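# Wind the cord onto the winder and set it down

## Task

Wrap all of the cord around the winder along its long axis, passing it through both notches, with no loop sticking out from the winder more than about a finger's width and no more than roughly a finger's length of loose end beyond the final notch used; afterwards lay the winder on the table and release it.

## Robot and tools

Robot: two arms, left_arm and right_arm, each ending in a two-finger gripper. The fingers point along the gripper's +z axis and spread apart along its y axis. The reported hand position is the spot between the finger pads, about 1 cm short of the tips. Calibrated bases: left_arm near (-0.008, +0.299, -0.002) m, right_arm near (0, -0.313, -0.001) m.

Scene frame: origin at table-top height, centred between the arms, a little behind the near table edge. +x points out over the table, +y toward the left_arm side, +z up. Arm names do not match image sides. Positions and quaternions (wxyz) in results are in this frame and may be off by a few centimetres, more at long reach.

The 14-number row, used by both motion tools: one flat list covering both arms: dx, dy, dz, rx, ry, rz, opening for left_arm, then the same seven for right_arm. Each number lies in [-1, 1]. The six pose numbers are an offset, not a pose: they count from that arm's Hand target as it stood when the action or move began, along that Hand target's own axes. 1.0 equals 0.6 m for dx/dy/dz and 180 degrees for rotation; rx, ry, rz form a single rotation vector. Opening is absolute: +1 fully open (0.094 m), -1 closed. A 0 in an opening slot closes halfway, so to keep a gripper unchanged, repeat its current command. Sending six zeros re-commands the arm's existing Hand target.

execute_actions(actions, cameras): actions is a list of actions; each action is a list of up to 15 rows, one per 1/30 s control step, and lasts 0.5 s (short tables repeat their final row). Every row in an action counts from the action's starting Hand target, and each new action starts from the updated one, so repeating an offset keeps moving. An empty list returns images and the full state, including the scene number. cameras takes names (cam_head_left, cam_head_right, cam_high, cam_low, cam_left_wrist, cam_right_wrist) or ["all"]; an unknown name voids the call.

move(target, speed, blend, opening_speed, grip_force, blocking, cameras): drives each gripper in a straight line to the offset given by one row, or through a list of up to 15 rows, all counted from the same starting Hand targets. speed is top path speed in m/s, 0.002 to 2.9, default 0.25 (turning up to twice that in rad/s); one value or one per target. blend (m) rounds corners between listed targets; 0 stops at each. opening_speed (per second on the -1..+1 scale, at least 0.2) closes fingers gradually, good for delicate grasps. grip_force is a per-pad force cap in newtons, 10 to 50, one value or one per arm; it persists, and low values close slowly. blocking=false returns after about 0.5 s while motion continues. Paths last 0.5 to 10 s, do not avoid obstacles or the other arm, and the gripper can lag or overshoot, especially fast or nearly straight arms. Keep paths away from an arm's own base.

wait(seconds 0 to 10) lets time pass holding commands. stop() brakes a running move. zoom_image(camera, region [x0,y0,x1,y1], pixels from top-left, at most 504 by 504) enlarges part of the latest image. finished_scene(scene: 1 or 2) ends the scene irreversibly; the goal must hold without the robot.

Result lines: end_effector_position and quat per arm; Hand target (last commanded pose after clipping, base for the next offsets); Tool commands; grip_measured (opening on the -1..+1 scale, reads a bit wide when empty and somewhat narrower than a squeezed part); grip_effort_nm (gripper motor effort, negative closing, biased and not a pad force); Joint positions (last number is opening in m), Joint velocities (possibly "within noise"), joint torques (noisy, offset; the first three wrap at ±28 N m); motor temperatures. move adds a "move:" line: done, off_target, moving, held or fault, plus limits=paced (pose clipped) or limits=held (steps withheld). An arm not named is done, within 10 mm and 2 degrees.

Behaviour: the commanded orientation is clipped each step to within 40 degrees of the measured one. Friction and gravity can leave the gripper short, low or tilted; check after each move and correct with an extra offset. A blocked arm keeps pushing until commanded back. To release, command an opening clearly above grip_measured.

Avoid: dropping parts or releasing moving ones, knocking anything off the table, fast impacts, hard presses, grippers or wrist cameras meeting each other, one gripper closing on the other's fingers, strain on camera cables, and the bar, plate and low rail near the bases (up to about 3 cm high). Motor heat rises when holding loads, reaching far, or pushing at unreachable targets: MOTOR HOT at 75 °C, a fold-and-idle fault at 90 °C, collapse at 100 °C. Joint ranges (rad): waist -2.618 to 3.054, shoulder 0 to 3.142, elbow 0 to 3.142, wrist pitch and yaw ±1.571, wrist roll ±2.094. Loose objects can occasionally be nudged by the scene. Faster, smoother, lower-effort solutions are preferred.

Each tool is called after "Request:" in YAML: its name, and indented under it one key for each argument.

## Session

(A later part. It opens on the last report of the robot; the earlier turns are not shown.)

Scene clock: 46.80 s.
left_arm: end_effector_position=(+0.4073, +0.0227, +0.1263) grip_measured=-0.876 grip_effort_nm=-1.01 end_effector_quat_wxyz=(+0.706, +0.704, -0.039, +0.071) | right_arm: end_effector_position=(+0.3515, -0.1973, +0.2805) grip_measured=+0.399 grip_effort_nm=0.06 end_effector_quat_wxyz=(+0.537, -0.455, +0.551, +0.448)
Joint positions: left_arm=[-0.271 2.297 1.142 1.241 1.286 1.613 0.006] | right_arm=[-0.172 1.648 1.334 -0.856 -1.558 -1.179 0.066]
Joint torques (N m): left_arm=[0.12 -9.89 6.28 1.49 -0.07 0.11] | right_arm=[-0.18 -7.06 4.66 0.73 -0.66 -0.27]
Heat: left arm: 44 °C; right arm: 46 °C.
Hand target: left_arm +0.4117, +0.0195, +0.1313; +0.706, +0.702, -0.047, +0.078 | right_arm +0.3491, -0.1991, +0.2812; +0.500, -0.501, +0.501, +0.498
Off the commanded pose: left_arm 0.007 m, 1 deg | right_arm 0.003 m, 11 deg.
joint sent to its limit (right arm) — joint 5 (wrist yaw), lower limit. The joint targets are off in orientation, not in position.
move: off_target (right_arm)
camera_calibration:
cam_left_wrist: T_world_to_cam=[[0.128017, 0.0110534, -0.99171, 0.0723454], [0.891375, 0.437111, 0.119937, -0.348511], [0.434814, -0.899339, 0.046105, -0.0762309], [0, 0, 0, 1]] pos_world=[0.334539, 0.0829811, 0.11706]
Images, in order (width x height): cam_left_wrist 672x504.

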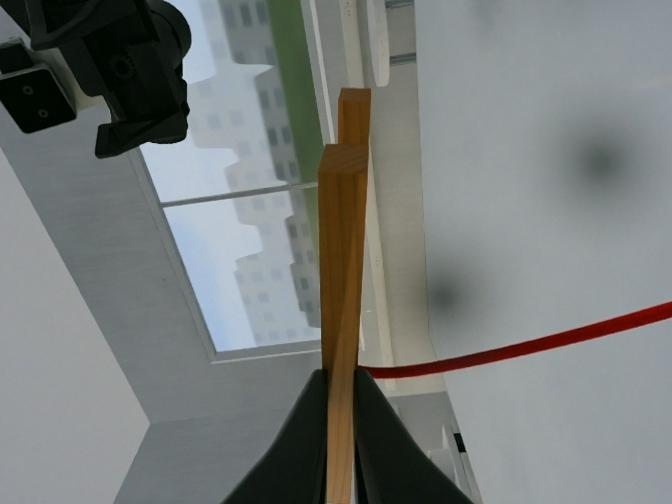

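Request:
move:
  target: [0.014,0.268,0.004,0,0,0,-1,0,0,0,0,0,0,0.4]
  cameras: ["cam_left_wrist","cam_right_wrist","cam_high","cam_head_left"]

Request:
zoom_image:
  camera: "cam_high"
  region: [320, 160, 460, 300]

Request:
zoom_image:
  camera: "cam_head_left"
  region: [280, 160, 420, 300]

Scene clock: 49.00 s.
left_arm: end_effector_position=(+0.3949, +0.0195, +0.2608) grip_measured=-0.876 grip_effort_nm=-1.01 end_effector_quat_wxyz=(+0.703, +0.709, -0.023, +0.052) | right_arm: end_effector_position=(+0.3499, -0.1970, +0.2798) grip_measured=+0.399 grip_effort_nm=0.07 end_effector_quat_wxyz=(+0.537, -0.455, +0.551, +0.449)
Joint positions: left_arm=[-0.277 1.933 1.248 0.723 1.283 1.611 0.006] | right_arm=[-0.172 1.648 1.334 -0.879 -1.558 -1.2 0.066]
Joint torques (N m): left_arm=[0.12 -13.11 8.42 1.5 -0.07 0.11] | right_arm=[0.01 -6.5 5.42 0.69 -0.71 -0.24]
Heat: left arm: 43 °C; right arm: 46 °C.
Hand target: left_arm +0.3918, +0.0178, +0.2912; +0.706, +0.702, -0.047, +0.078 | right_arm +0.3491, -0.1991, +0.2812; +0.500, -0.501, +0.501, +0.498
Off the commanded pose: left_arm 0.030 m, 4 deg | right_arm 0.003 m, 11 deg.
joint sent to its limit (right arm) — joint 5 (wrist yaw), lower limit. The joint targets are off in orientation, not in position.
move: off_target (left_arm, right_arm)
camera_calibration:
cam_left_wrist: T_world_to_cam=[[0.0785281, 0.022371, -0.996661, 0.228004], [0.897149, 0.434343, 0.0804367, -0.344129], [0.434692, -0.90047, 0.014038, -0.0714034], [0, 0, 0, 1]] pos_world=[0.321869, 0.0800729, 0.255925]
cam_right_wrist: T_world_to_cam=[[0.985901, -0.166752, -0.013878, -0.374167], [-0.0886655, -0.450281, -0.888474, 0.229156], [0.141906, 0.877178, -0.458718, 0.342451], [0, 0, 0, 1]] pos_world=[0.340614, -0.259599, 0.355494]
Images, in order (width x height): cam_head_left 672x504, cam_high 672x504, cam_left_wrist 672x504, cam_right_wrist 672x504.

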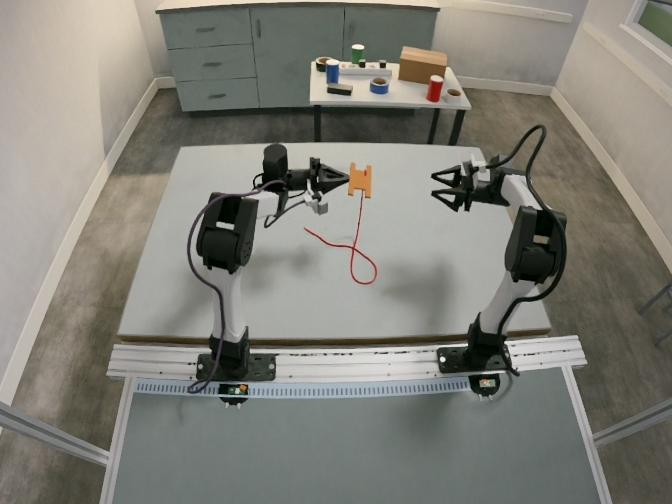

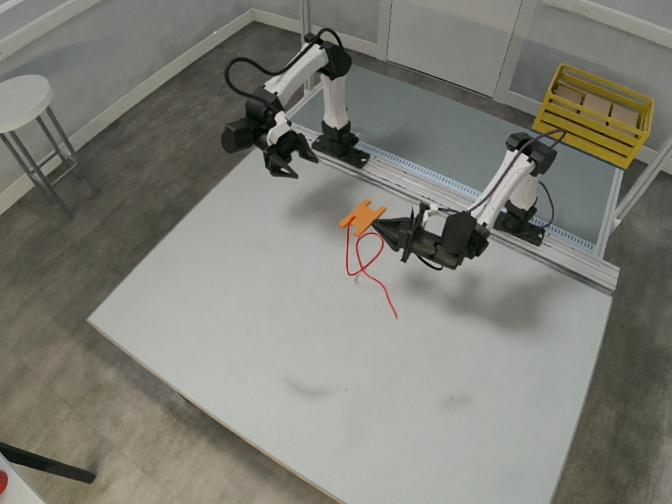

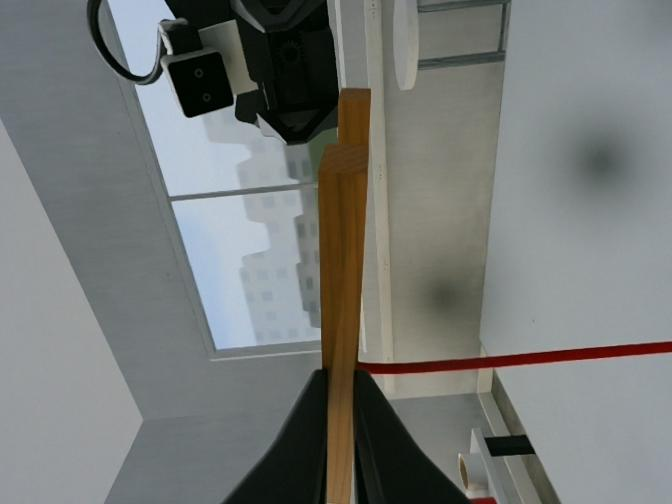

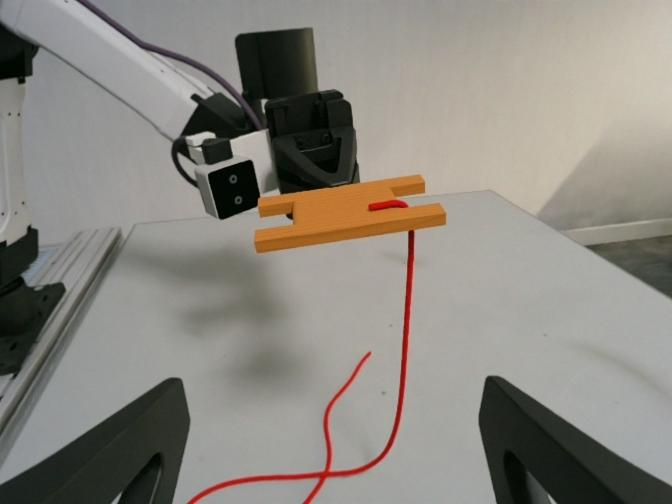

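Scaled by 3.600 from the camera's 672x504 image, which has a finer 960x720 frame.

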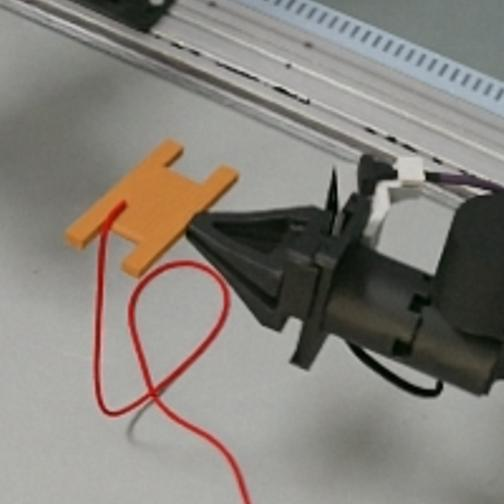

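Scaled by 3.600 from the camera's 672x504 image, which has a finer 960x720 frame.

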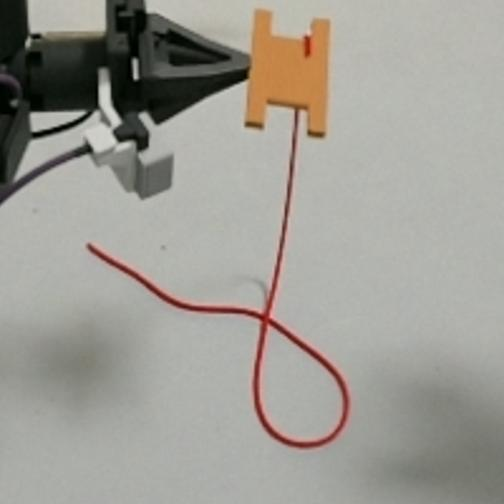

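Request:
move:
  target:
    - [0,0,0,0,0,0,-1,0.193,-0.14,0.2,0,0,0,0.2]
    - [0,0,0,0,0,0,-1,0.193,-0.14,0.307,0,0,0,0.2]
    - [0,0,0,0,0,0,-1,0.193,-0.14,0.307,0,0,0,-0.85]
  blend: [0.02,0,0]
  opening_speed: 1.5
  cameras: ["cam_left_wrist","cam_right_wrist","cam_high"]

Request:
zoom_image:
  camera: "cam_high"
  region: [320, 160, 460, 300]

Scene clock: 54.27 s.
left_arm: end_effector_position=(+0.3949, +0.0195, +0.2607) grip_measured=-0.876 grip_effort_nm=-1.00 end_effector_quat_wxyz=(+0.702, +0.709, -0.023, +0.053) | right_arm: end_effector_position=(+0.4349, -0.0178, +0.1727) grip_measured=-0.849 grip_effort_nm=-0.09 end_effector_quat_wxyz=(+0.504, -0.504, +0.496, +0.495)
Joint positions: left_arm=[-0.277 1.933 1.248 0.721 1.283 1.612 0.006] | right_arm=[0.278 2.183 1.309 0.893 -1.3 -0.015 0.007]
Joint torques (N m): left_arm=[0.1 -13.16 8.46 1.48 -0.07 0.13] | right_arm=[0.8 -9.26 4.19 1.56 0.11 0.04]
Heat: left arm: 43 °C; right arm: 46 °C.
Hand target: left_arm +0.3918, +0.0178, +0.2912; +0.706, +0.702, -0.047, +0.078 | right_arm +0.4337, -0.0155, +0.1647; +0.500, -0.501, +0.501, +0.498
Off the commanded pose: left_arm 0.031 m, 4 deg | right_arm 0.008 m, 1 deg.
move: off_target (left_arm)
camera_calibration:
cam_left_wrist: T_world_to_cam=[[0.078572, 0.0227332, -0.996649, 0.227758], [0.897142, 0.43432, 0.0806339, -0.344159], [0.434698, -0.900472, 0.0137305, -0.0713239], [0, 0, 0, 1]] pos_world=[0.321869, 0.0800726, 0.255725]
cam_right_wrist: T_world_to_cam=[[0.999806, 0.0167034, 0.0104024, -0.436684], [0.0167093, -0.44145, -0.89713, 0.178052], [-0.010393, 0.897131, -0.441643, 0.187716], [0, 0, 0, 1]] pos_world=[0.435575, -0.0825102, 0.247182]
Images, in order (width x height): cam_high 672x504, cam_left_wrist 672x504, cam_right_wrist 672x504.

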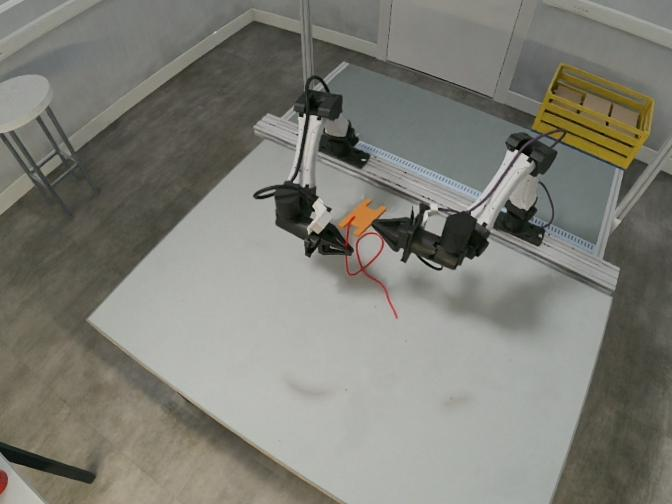

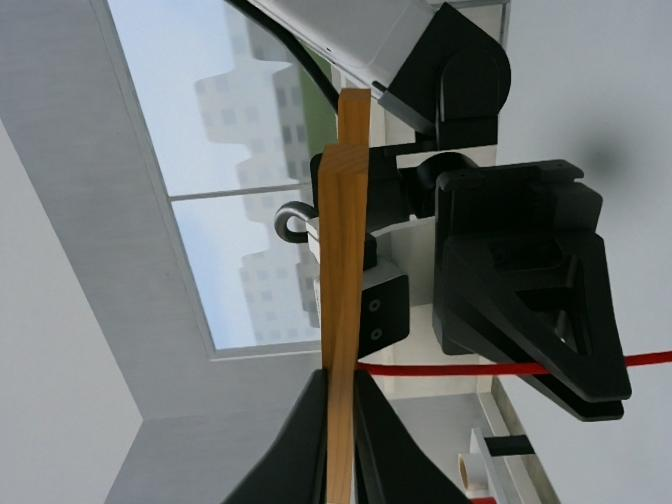

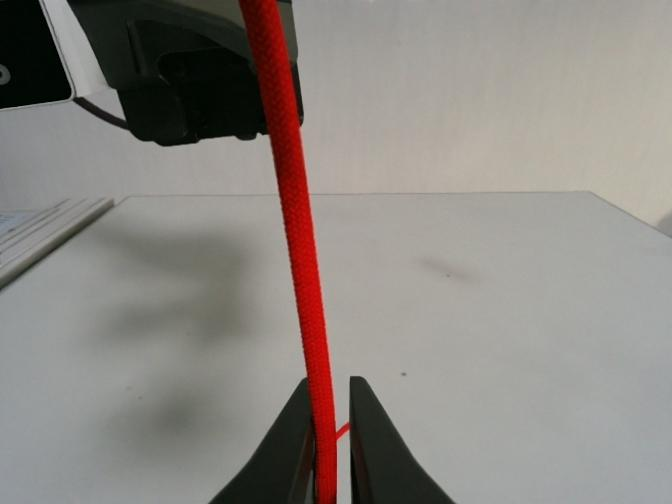

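Scaled by 3.600 from the camera's 672x504 image, which has a finer 960x720 frame.

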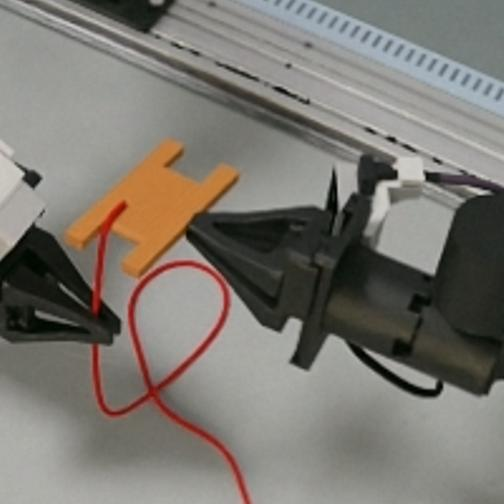

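Request:
move:
  target: [0,0,0,0,0,0,-1,0,0,0,0,0,0,-1]
  grip_force: [50,10]
  cameras: ["cam_right_wrist"]

Scene clock: 55.27 s.
left_arm: end_effector_position=(+0.3949, +0.0195, +0.2607) grip_measured=-0.876 grip_effort_nm=-1.01 end_effector_quat_wxyz=(+0.702, +0.709, -0.023, +0.053) | right_arm: end_effector_position=(+0.4349, -0.0178, +0.1727) grip_measured=-0.926 grip_effort_nm=-0.28 end_effector_quat_wxyz=(+0.504, -0.504, +0.496, +0.495)
Joint positions: left_arm=[-0.277 1.933 1.248 0.721 1.283 1.612 0.006] | right_arm=[0.278 2.183 1.309 0.893 -1.3 -0.015 0.003]
Joint torques (N m): left_arm=[0.09 -13.18 8.43 1.47 -0.07 0.11] | right_arm=[0.77 -9.57 4.25 1.59 0.09 0.01]
Heat: left arm: 43 °C; right arm: 46 °C.
Hand target: left_arm +0.3918, +0.0178, +0.2912; +0.706, +0.702, -0.047, +0.078 | right_arm +0.4337, -0.0155, +0.1647; +0.500, -0.501, +0.501, +0.498
Off the commanded pose: left_arm 0.031 m, 4 deg | right_arm 0.008 m, 1 deg.
grip_force (N): 50, 10
move: off_target (left_arm)
camera_calibration:
cam_right_wrist: T_world_to_cam=[[0.999806, 0.0167034, 0.0104024, -0.436684], [0.0167093, -0.44145, -0.89713, 0.178052], [-0.010393, 0.897131, -0.441643, 0.187716], [0, 0, 0, 1]] pos_world=[0.435575, -0.0825102, 0.247182]
Images, in order (width x height): cam_right_wrist 672x504.

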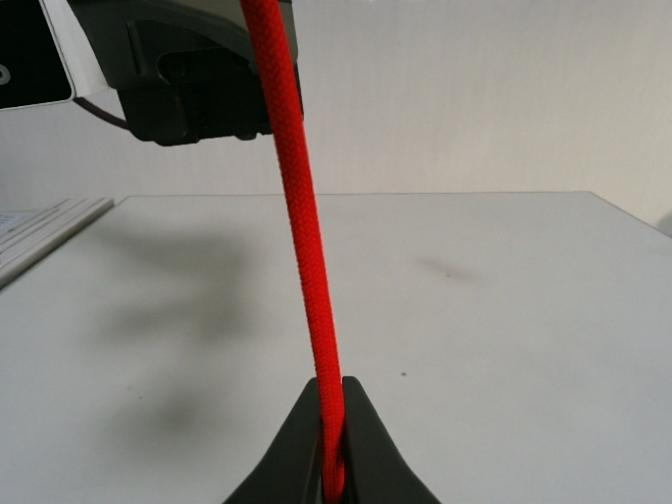

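Request:
move:
  target:
    - [0,0,0,0,0,0,-1,0.05,0.082,0,0,0,0,-0.91]
    - [0,0,0,0,0,0,-1,0.008,0.223,0,0,0,0,-0.91]
    - [0,0,0,0,0,0,-1,-0.158,0.29,0,0,0,0,-0.91]
    - [0,0,0,0,0,0,-1,-0.325,0.223,0,0,0,0,-0.91]
  blend: [0.04,0.04,0.04,0]
  speed: 0.15
  cameras: ["cam_left_wrist","cam_right_wrist","cam_high","cam_head_left"]

Request:
zoom_image:
  camera: "cam_high"
  region: [320, 160, 460, 300]

Request:
zoom_image:
  camera: "cam_head_left"
  region: [280, 140, 440, 300]

Scene clock: 59.10 s.
left_arm: end_effector_position=(+0.3946, +0.0197, +0.2615) grip_measured=-0.987 grip_effort_nm=-0.67 end_effector_quat_wxyz=(+0.702, +0.710, -0.022, +0.053) | right_arm: end_effector_position=(+0.2980, -0.0138, +0.3504) grip_measured=-0.911 grip_effort_nm=0.05 end_effector_quat_wxyz=(+0.490, -0.492, +0.513, +0.504)
Joint positions: left_arm=[-0.277 1.929 1.248 0.715 1.281 1.614 0.001] | right_arm=[0.406 1.46 1.157 0.291 -1.166 0.009 0.004]
Joint torques (N m): left_arm=[0.12 -12.77 8.5 1.52 -0.05 0.13] | right_arm=[-0.2 -5.26 8.23 1.53 -0.1 -0.22]
Heat: left arm: 44 °C; right arm: 46 °C.
Hand target: left_arm +0.3918, +0.0177, +0.2911; +0.706, +0.702, -0.047, +0.078 | right_arm +0.2996, -0.0144, +0.3596; +0.500, -0.501, +0.501, +0.498
Off the commanded pose: left_arm 0.030 m, 4 deg | right_arm 0.009 m, 2 deg.
grip_force (N): 50, 10
move: off_target (left_arm); blend cut to 0.0288 m at target 1
camera_calibration:
cam_left_wrist: T_world_to_cam=[[0.0771764, 0.0234852, -0.996741, 0.229189], [0.896584, 0.435646, 0.0796861, -0.343656], [0.436098, -0.899812, 0.0125652, -0.0714118], [0, 0, 0, 1]] pos_world=[0.321571, 0.080073, 0.256724]
cam_right_wrist: T_world_to_cam=[[0.999027, 0.00984016, -0.0429999, -0.282815], [-0.0339699, -0.450234, -0.892264, 0.354854], [-0.02814, 0.892857, -0.449461, 0.269169], [0, 0, 0, 1]] pos_world=[0.302168, -0.0777792, 0.425444]
Images, in order (width x height): cam_head_left 672x504, cam_high 672x504, cam_left_wrist 672x504, cam_right_wrist 672x504.

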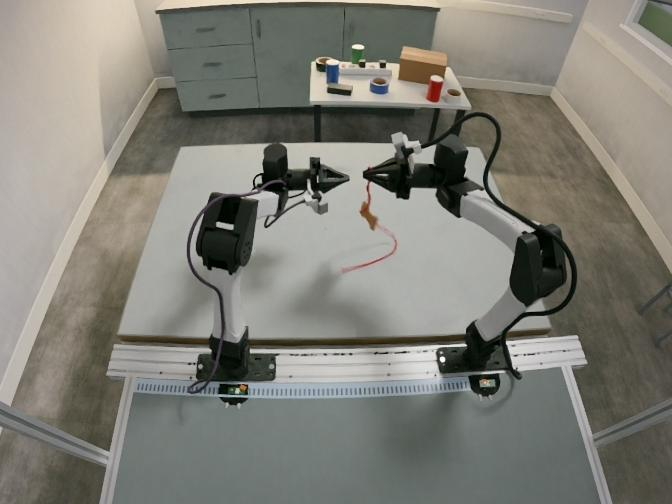

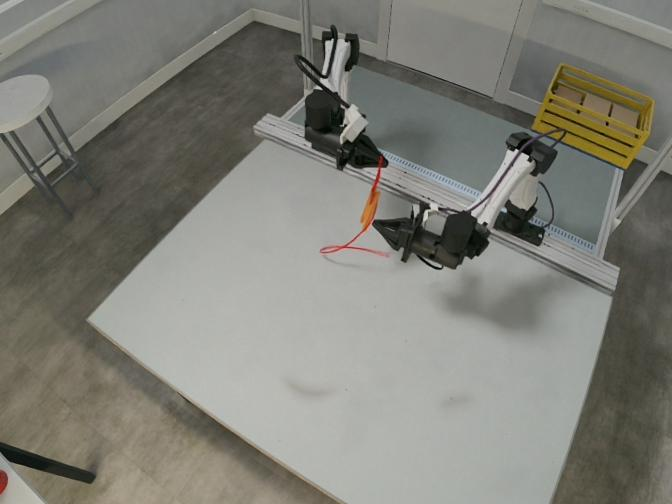

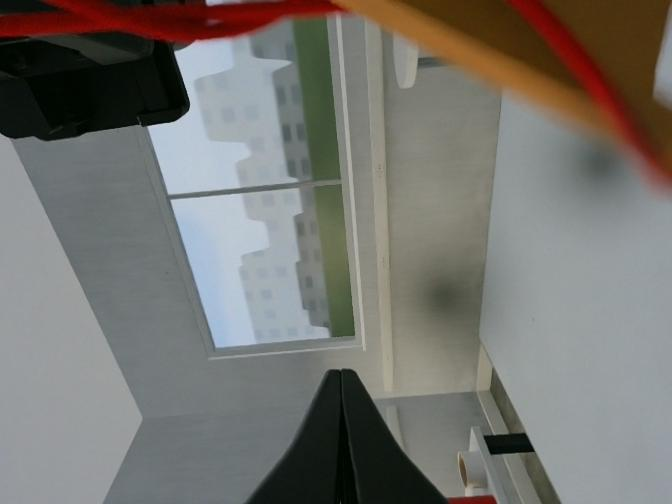

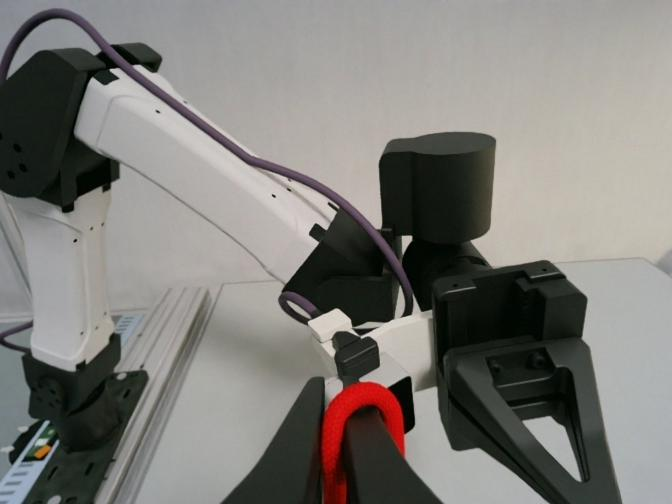

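Scaled by 3.600 from the camera's 672x504 image, which has a finer 960x720 frame.

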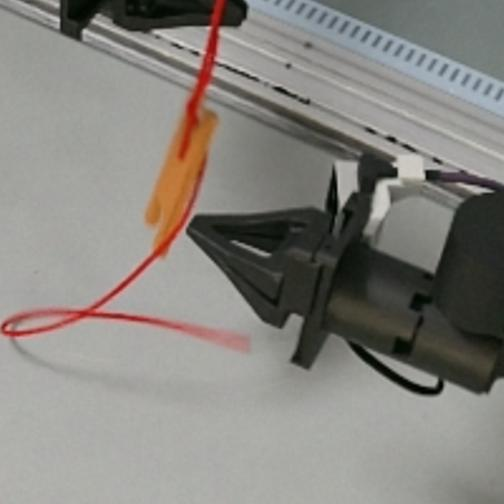

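Scaled by 3.150 from the camera's 672x504 image, which has a finer 960x720 frame.

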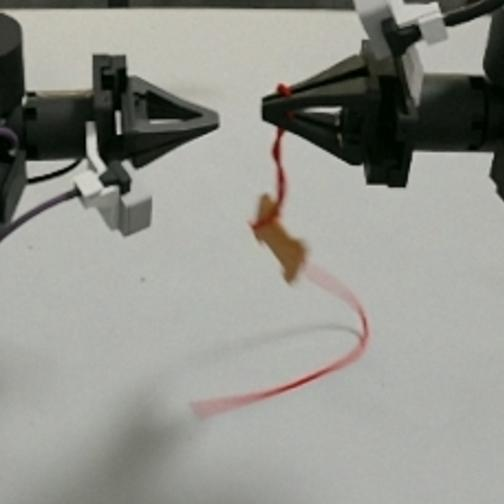

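Request:
move:
  target: [0,0,0,0,0,0,0.6,0,0,0,0,0,0,-1]
  grip_force: [50,25]

Request:
wait:
  seconds: 3
  cameras: ["cam_left_wrist","cam_right_wrist","cam_high","cam_head_left"]

Request:
zoom_image:
  camera: "cam_high"
  region: [320, 130, 460, 270]

Request:
zoom_image:
  camera: "cam_head_left"
  region: [280, 140, 440, 300]

Scene clock: 60.10 s.
left_arm: end_effector_position=(+0.3946, +0.0197, +0.2615) grip_measured=+0.598 grip_effort_nm=0.14 end_effector_quat_wxyz=(+0.702, +0.710, -0.022, +0.053) | right_arm: end_effector_position=(+0.2979, -0.0138, +0.3503) grip_measured=-0.949 grip_effort_nm=-0.58 end_effector_quat_wxyz=(+0.490, -0.492, +0.514, +0.504)
Joint positions: left_arm=[-0.277 1.929 1.248 0.715 1.281 1.614 0.075] | right_arm=[0.406 1.46 1.157 0.289 -1.166 0.008 0.002]
Joint torques (N m): left_arm=[0.1 -12.79 8.47 1.53 -0.05 0.11] | right_arm=[-0.14 -5.2 8.09 1.52 -0.1 -0.22]
Heat: left arm: 44 °C; right arm: 46 °C.
Hand target: left_arm +0.3918, +0.0177, +0.2911; +0.706, +0.702, -0.047, +0.078 | right_arm +0.2995, -0.0144, +0.3596; +0.500, -0.501, +0.501, +0.498
Off the commanded pose: left_arm 0.030 m, 4 deg | right_arm 0.010 m, 2 deg.
grip_force (N): 50, 25
move: off_target (left_arm)

Scene clock: 63.10 s.
left_arm: end_effector_position=(+0.3946, +0.0197, +0.2615) grip_measured=+0.598 grip_effort_nm=0.14 end_effector_quat_wxyz=(+0.702, +0.710, -0.022, +0.053) | right_arm: end_effector_position=(+0.2979, -0.0138, +0.3502) grip_measured=-0.949 grip_effort_nm=-0.59 end_effector_quat_wxyz=(+0.490, -0.492, +0.514, +0.504)
Joint positions: left_arm=[-0.277 1.929 1.248 0.715 1.281 1.614 0.075] | right_arm=[0.406 1.46 1.157 0.289 -1.166 0.008 0.002]
Joint torques (N m): left_arm=[0.09 -12.81 8.53 1.53 -0.04 0.11] | right_arm=[-0.14 -5.08 8.31 1.58 -0.1 -0.27]
Motor temperatures (°C): left_arm=[25 42 44 43 25 25 28] | right_arm=[22 45 37 41 26 29 28]
Heat: left arm: 44 °C; right arm: 45 °C.
Hand target: left_arm +0.3918, +0.0177, +0.2911; +0.706, +0.702, -0.047, +0.078 | right_arm +0.2995, -0.0144, +0.3596; +0.500, -0.501, +0.501, +0.498
Tool commands: left_gripper/opening=+0.6 right_gripper/opening=-1.0
Off the commanded pose: left_arm 0.030 m, 4 deg | right_arm 0.010 m, 2 deg.
grip_force (N): 50, 25
wait: 3.00 s; at rest by 0.17 s
camera_calibration:
cam_left_wrist: T_world_to_cam=[[0.0774854, 0.0235377, -0.996716, 0.229079], [0.896555, 0.435651, 0.0799869, -0.343724], [0.436103, -0.899808, 0.0126538, -0.0714363], [0, 0, 0, 1]] pos_world=[0.321571, 0.0800729, 0.256724]
cam_right_wrist: T_world_to_cam=[[0.998996, 0.0101742, -0.0436315, -0.282523], [-0.0343667, -0.450769, -0.891979, 0.354634], [-0.0287429, 0.892583, -0.449967, 0.269453], [0, 0, 0, 1]] pos_world=[0.302171, -0.0777765, 0.425244]
Images, in order (width x height): cam_head_left 672x504, cam_high 672x504, cam_left_wrist 672x504, cam_right_wrist 672x504.

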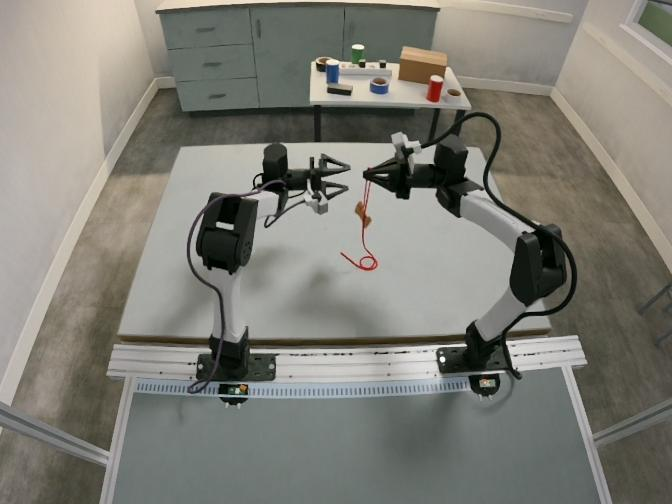

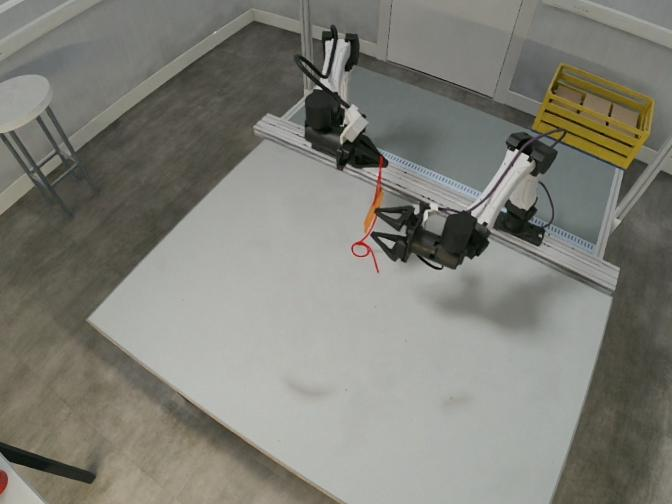

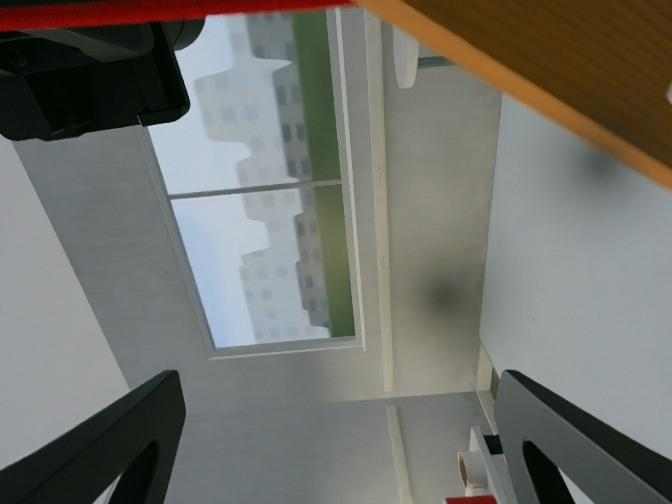

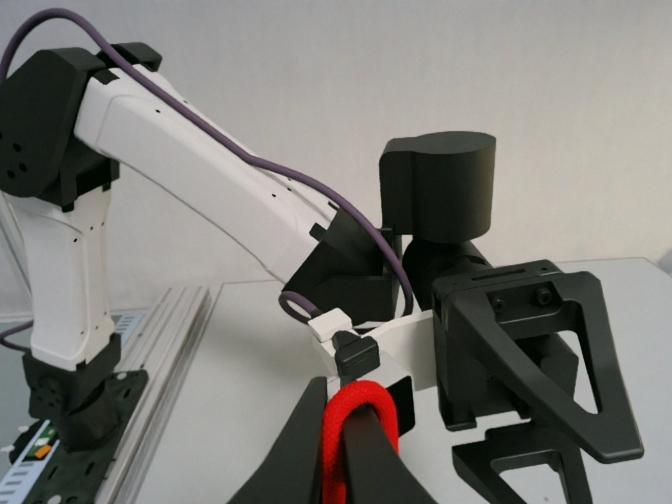

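Scaled by 3.600 from the camera's 672x504 image, which has a finer 960x720 frame.

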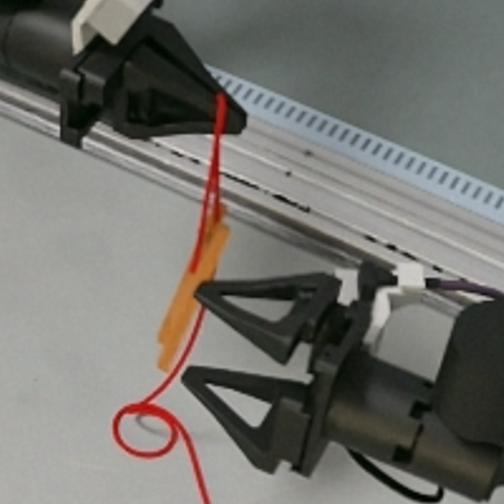

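Scaled by 3.150 from the camera's 672x504 image, which has a finer 960x720 frame.

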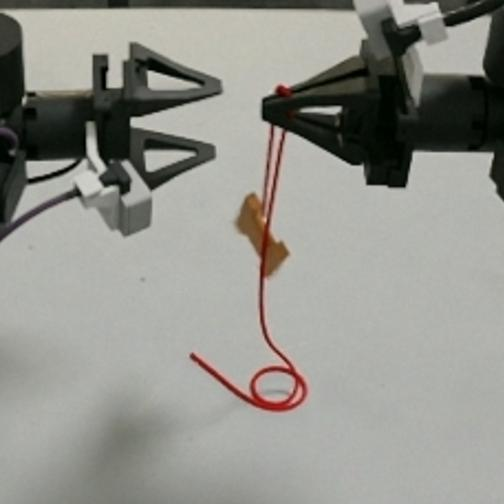

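Request:
move:
  target:
    - [0,0,-0.25,0,0,0,0.6,0.25,0,0,0,0,0,-1]
    - [0,0,-0.25,0,0,0,0.6,0.433,-0.2,0,0,0,0,-1]
    - [0,0,-0.25,0,0,0,0.6,0.475,-0.267,0,0,0,0,-1]
  speed: 0.15
  blend: [0.03,0.02,0]
  cameras: ["cam_right_wrist","cam_high","cam_head_left"]

Request:
zoom_image:
  camera: "cam_high"
  region: [320, 170, 460, 310]

Request:
zoom_image:
  camera: "cam_head_left"
  region: [280, 180, 420, 320]

Scene clock: 66.53 s.
left_arm: end_effector_position=(+0.4036, +0.1673, +0.2787) grip_measured=+0.598 grip_effort_nm=0.13 end_effector_quat_wxyz=(+0.696, +0.709, +0.005, +0.114) | right_arm: end_effector_position=(+0.4574, -0.0152, +0.0757) grip_measured=-0.949 grip_effort_nm=-0.59 end_effector_quat_wxyz=(+0.501, -0.500, +0.503, +0.496)
Joint positions: left_arm=[0.083 1.848 1.161 0.841 1.517 1.54 0.075] | right_arm=[0.271 2.489 1.407 1.084 -1.3 -0.015 0.002]
Joint torques (N m): left_arm=[0.95 -11.36 5.03 1.64 0.6 -0.28] | right_arm=[-0.09 -10.73 5.87 1.47 -0.06 -0.02]
Heat: left arm: 44 °C; right arm: 45 °C.
Hand target: left_arm +0.3853, +0.1677, +0.2896; +0.706, +0.702, -0.047, +0.078 | right_arm +0.4602, -0.0159, +0.0748; +0.500, -0.501, +0.501, +0.498
Off the commanded pose: left_arm 0.021 m, 7 deg | right_arm 0.003 m, 0 deg.
joint sent to its limit (left arm) — joint 5 (wrist yaw), upper limit. The joint targets are off in orientation, not in position.
grip_force (N): 50, 25
move: off_target (left_arm)
camera_calibration:
cam_right_wrist: T_world_to_cam=[[0.999931, 0.0101861, -0.00583169, -0.457106], [-0.000681346, -0.445638, -0.895213, 0.0994577], [-0.0117175, 0.895155, -0.4456, 0.143637], [0, 0, 0, 1]] pos_world=[0.458825, -0.0795988, 0.150375]
Images, in order (width x height): cam_head_left 672x504, cam_high 672x504, cam_right_wrist 672x504.

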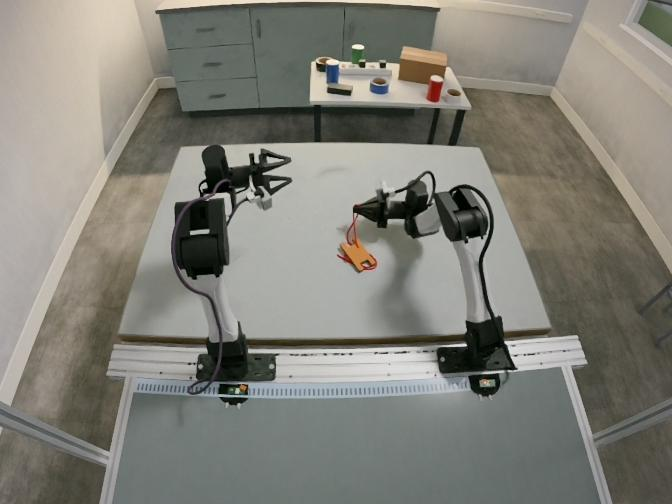

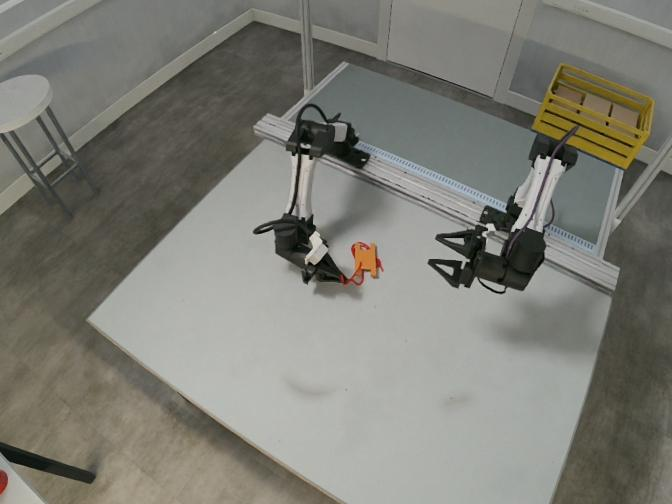

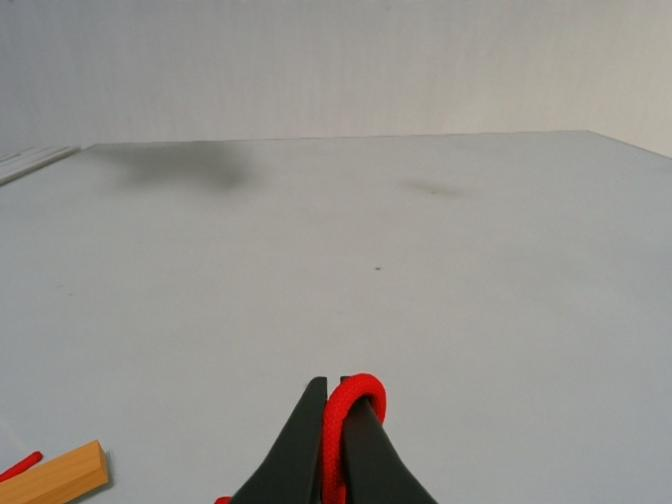

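Scaled by 3.600 from the camera's 672x504 image, which has a finer 960x720 frame.

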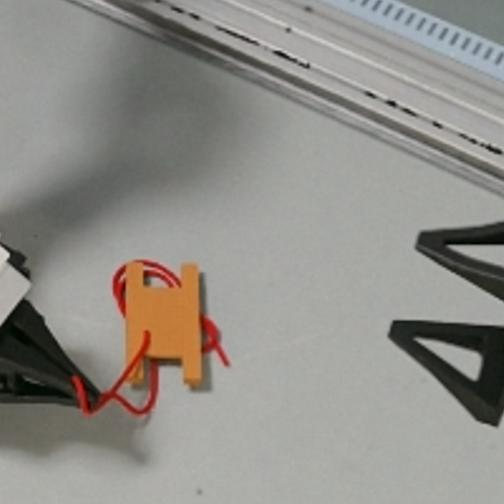

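Scaled by 3.600 from the camera's 672x504 image, which has a finer 960x720 frame.

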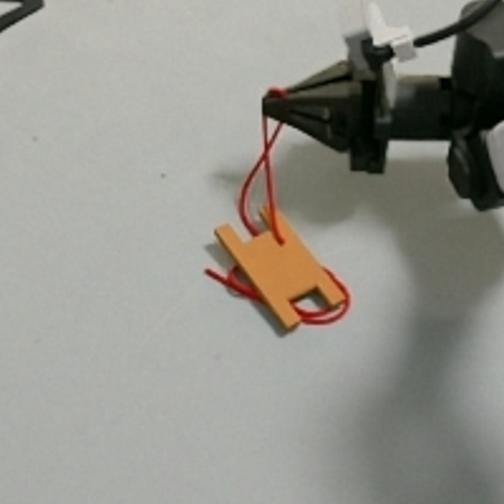

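Request:
move:
  target:
    - [0,0,0,0,0,0,0.6,0,0,0,0,0,0,0.3]
    - [0,0,0,0,0,0,0.6,0,0,-0.15,0,0,0,0.3]
    - [0,0,0,0,0,0,0.6,-0.25,0.2,-0.2,0.385,0.385,0.385,1]
  blend: [0,0.03,0]
  cameras: ["cam_right_wrist"]

Scene clock: 73.37 s.
left_arm: end_effector_position=(+0.4035, +0.1673, +0.2788) grip_measured=+0.598 grip_effort_nm=0.13 end_effector_quat_wxyz=(+0.696, +0.709, +0.005, +0.113) | right_arm: end_effector_position=(+0.3460, -0.1325, +0.2174) grip_measured=+0.998 grip_effort_nm=0.06 end_effector_quat_wxyz=(+0.085, -0.003, +0.995, +0.045)
Joint positions: left_arm=[0.083 1.848 1.161 0.842 1.517 1.539 0.075] | right_arm=[0.488 1.902 2.089 -1.549 -0.001 0.474 0.094]
Joint torques (N m): left_arm=[0.95 -11.32 5.03 1.64 0.61 -0.26] | right_arm=[0.77 -10.21 4.37 0.61 0.11 0.08]
Heat: left arm: 43 °C; right arm: 46 °C.
Hand target: left_arm +0.3853, +0.1677, +0.2896; +0.706, +0.702, -0.047, +0.078 | right_arm +0.3397, -0.1351, +0.2251; +0.000, +0.001, +1.000, -0.002
Off the commanded pose: left_arm 0.021 m, 7 deg | right_arm 0.010 m, 11 deg.
joint sent to its limit (left arm) — joint 5 (wrist yaw), upper limit. The joint targets are off in orientation, not in position.
joint sent to its limit (right arm) — joint 4 (wrist pitch), lower limit. The joint targets are off in orientation, not in position.
grip_force (N): 50, 25
move: off_target (left_arm, right_arm); target 3's new opening was sent with right_arm's hand 0.010 m and 11 deg from that target
camera_calibration:
cam_right_wrist: T_world_to_cam=[[0.00946983, -0.994105, -0.108004, -0.111867], [-0.959289, -0.0395203, 0.279647, 0.304157], [-0.282267, 0.100959, -0.954009, 0.409408], [0, 0, 0, 1]] pos_world=[0.408396, -0.140521, 0.29344]
Images, in order (width x height): cam_right_wrist 672x504.

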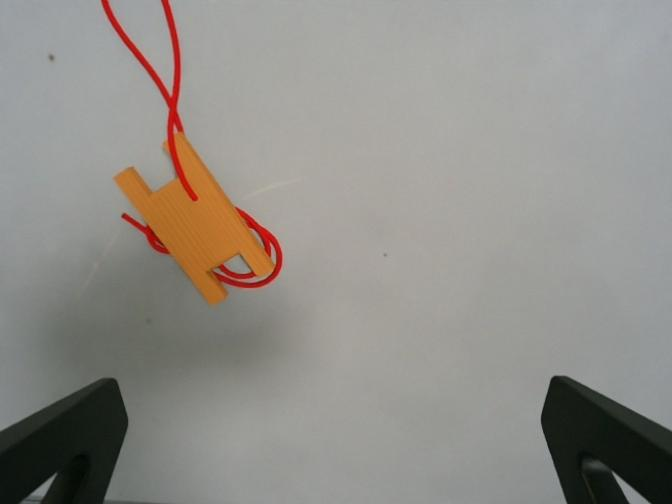

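Request:
move:
  target:
    - [0,0,0,0,0,0,0.6,-0.053,0.246,0.26,0,0,-0.194,0.6]
    - [0,0,0,0,0,0,0.6,-0.053,0.246,0.365,0,0,-0.194,0.6]
    - [0,0,0,0,0,0,0.6,-0.053,0.246,0.365,0,0,-0.194,-0.3]
    - [0,0,0,0,0,0,0.6,-0.053,0.246,0.25,0,0,-0.194,-0.3]
    - [0,0,0,0,0,0,0.6,-0.12,0.225,0.14,0,0,0,-0.3]
  opening_speed: 1.2
  grip_force: 50
  blend: [0.02,0,0,0.02,0]
  cameras: ["cam_right_wrist","cam_left_wrist","cam_high"]

Request:
zoom_image:
  camera: "cam_high"
  region: [320, 170, 460, 310]

Scene clock: 79.57 s.
left_arm: end_effector_position=(+0.4035, +0.1673, +0.2788) grip_measured=+0.598 grip_effort_nm=0.13 end_effector_quat_wxyz=(+0.696, +0.709, +0.005, +0.113) | right_arm: end_effector_position=(+0.4108, +0.0021, +0.1178) grip_measured=+0.169 grip_effort_nm=-1.05 end_effector_quat_wxyz=(+0.076, -0.008, +0.995, +0.057)
Joint positions: left_arm=[0.083 1.848 1.161 0.842 1.517 1.539 0.075] | right_arm=[0.664 2.524 2.709 -1.549 0.006 0.639 0.055]
Joint torques (N m): left_arm=[0.94 -11.32 5 1.64 0.6 -0.28] | right_arm=[-0.01 -15.38 6.37 0.59 0.03 0.12]
Heat: left arm: 43 °C; right arm: 47 °C.
Hand target: left_arm +0.3853, +0.1677, +0.2896; +0.706, +0.702, -0.047, +0.078 | right_arm +0.4122, -0.0005, +0.1407; +0.001, +0.001, +1.000, -0.002
Off the commanded pose: left_arm 0.021 m, 7 deg | right_arm 0.023 m, 11 deg.
joint sent to its limit (left arm) — joint 5 (wrist yaw), upper limit. The joint targets are off in orientation, not in position.
joint sent to its limit (right arm) — joint 4 (wrist pitch), lower limit. The joint targets are off in orientation, not in position.
move: off_target (left_arm, right_arm)
camera_calibration:
cam_left_wrist: T_world_to_cam=[[0.123172, 0.0387099, -0.99163, 0.219741], [0.830971, 0.542232, 0.124383, -0.421135], [0.542508, -0.839337, 0.0346211, -0.00180127], [0, 0, 0, 1]] pos_world=[0.323863, 0.218335, 0.270347]
cam_right_wrist: T_world_to_cam=[[0.0204952, -0.991307, -0.129961, 0.00862996], [-0.953625, -0.0584264, 0.295271, 0.395299], [-0.300297, 0.117883, -0.946533, 0.325557], [0, 0, 0, 1]] pos_world=[0.474554, -0.0067268, 0.192552]
Images, in order (width x height): cam_high 672x504, cam_left_wrist 672x504, cam_right_wrist 672x504.

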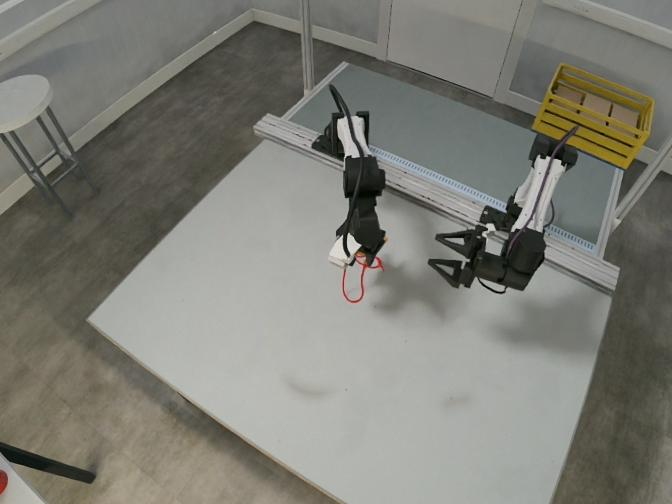

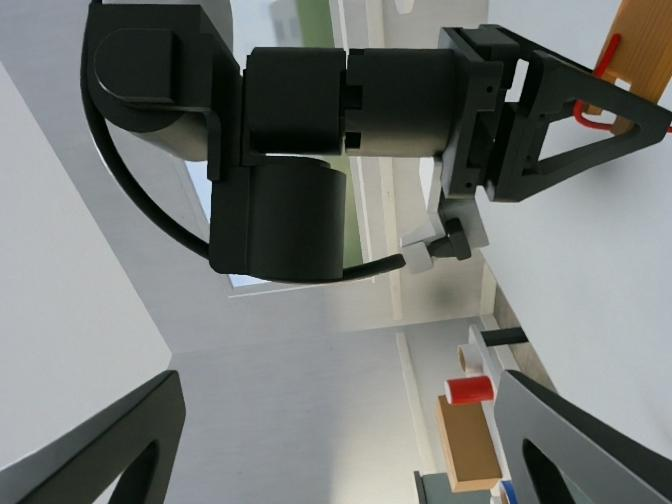

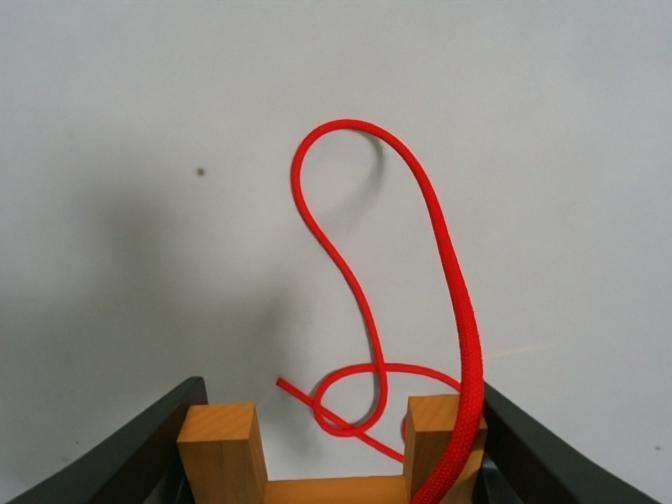

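Scaled by 3.600 from the camera's 672x504 image, which has a finer 960x720 frame.

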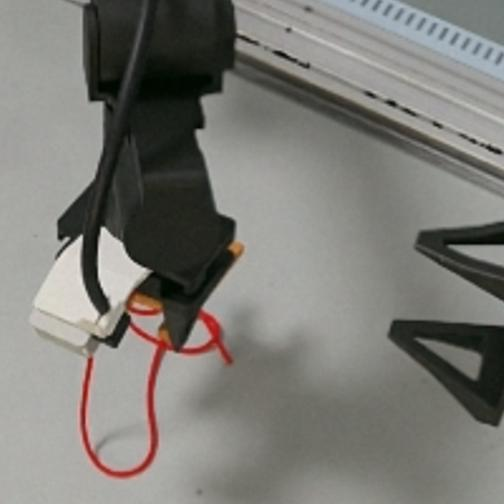

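Request:
move:
  target:
    - [-0.078,-0.299,0.08,0,0,0,0.4,0,0,0,0,0,0,-0.3]
    - [-0.078,-0.299,0.18,0,0,0,0.4,0,0,0,0,0,0,-0.3]
  blend: [0.01,0]
  cameras: ["cam_left_wrist"]

Scene clock: 82.43 s.
left_arm: end_effector_position=(+0.3677, +0.0559, +0.0972) grip_measured=+0.402 grip_effort_nm=-0.08 end_effector_quat_wxyz=(+0.700, +0.712, -0.031, +0.053) | right_arm: end_effector_position=(+0.4108, +0.0021, +0.1178) grip_measured=+0.169 grip_effort_nm=-1.04 end_effector_quat_wxyz=(+0.076, -0.008, +0.995, +0.057)
Joint positions: left_arm=[-0.211 2.268 0.932 1.349 1.36 1.648 0.066] | right_arm=[0.664 2.524 2.709 -1.549 0.006 0.64 0.055]
Joint torques (N m): left_arm=[1.01 -8.21 5.39 2.22 -0.06 -0.07] | right_arm=[0.1 -15.54 6.5 0.63 0.1 0.03]
Heat: left arm: 43 °C; right arm: 48 °C.
Hand target: left_arm +0.3755, +0.0572, +0.1060; +0.706, +0.702, -0.047, +0.078 | right_arm +0.4122, -0.0005, +0.1407; +0.001, +0.001, +1.000, -0.002
Off the commanded pose: left_arm 0.012 m, 4 deg | right_arm 0.023 m, 11 deg.
joint sent to its limit (right arm) — joint 4 (wrist pitch), lower limit. The joint targets are off in orientation, not in position.
move: off_target (left_arm, right_arm)
camera_calibration:
cam_left_wrist: T_world_to_cam=[[0.0917941, 0.0301067, -0.995323, 0.0607418], [0.900805, 0.423505, 0.0958874, -0.324608], [0.424411, -0.905393, 0.011755, -0.0203028], [0, 0, 0, 1]] pos_world=[0.295449, 0.117262, 0.0918222]
Images, in order (width x height): cam_left_wrist 672x504.

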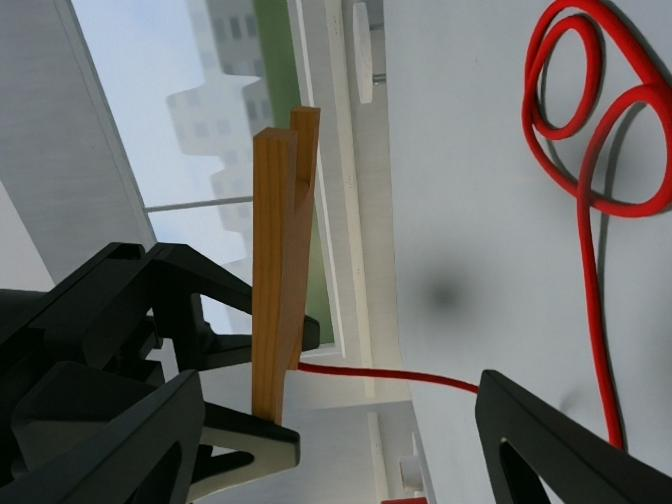

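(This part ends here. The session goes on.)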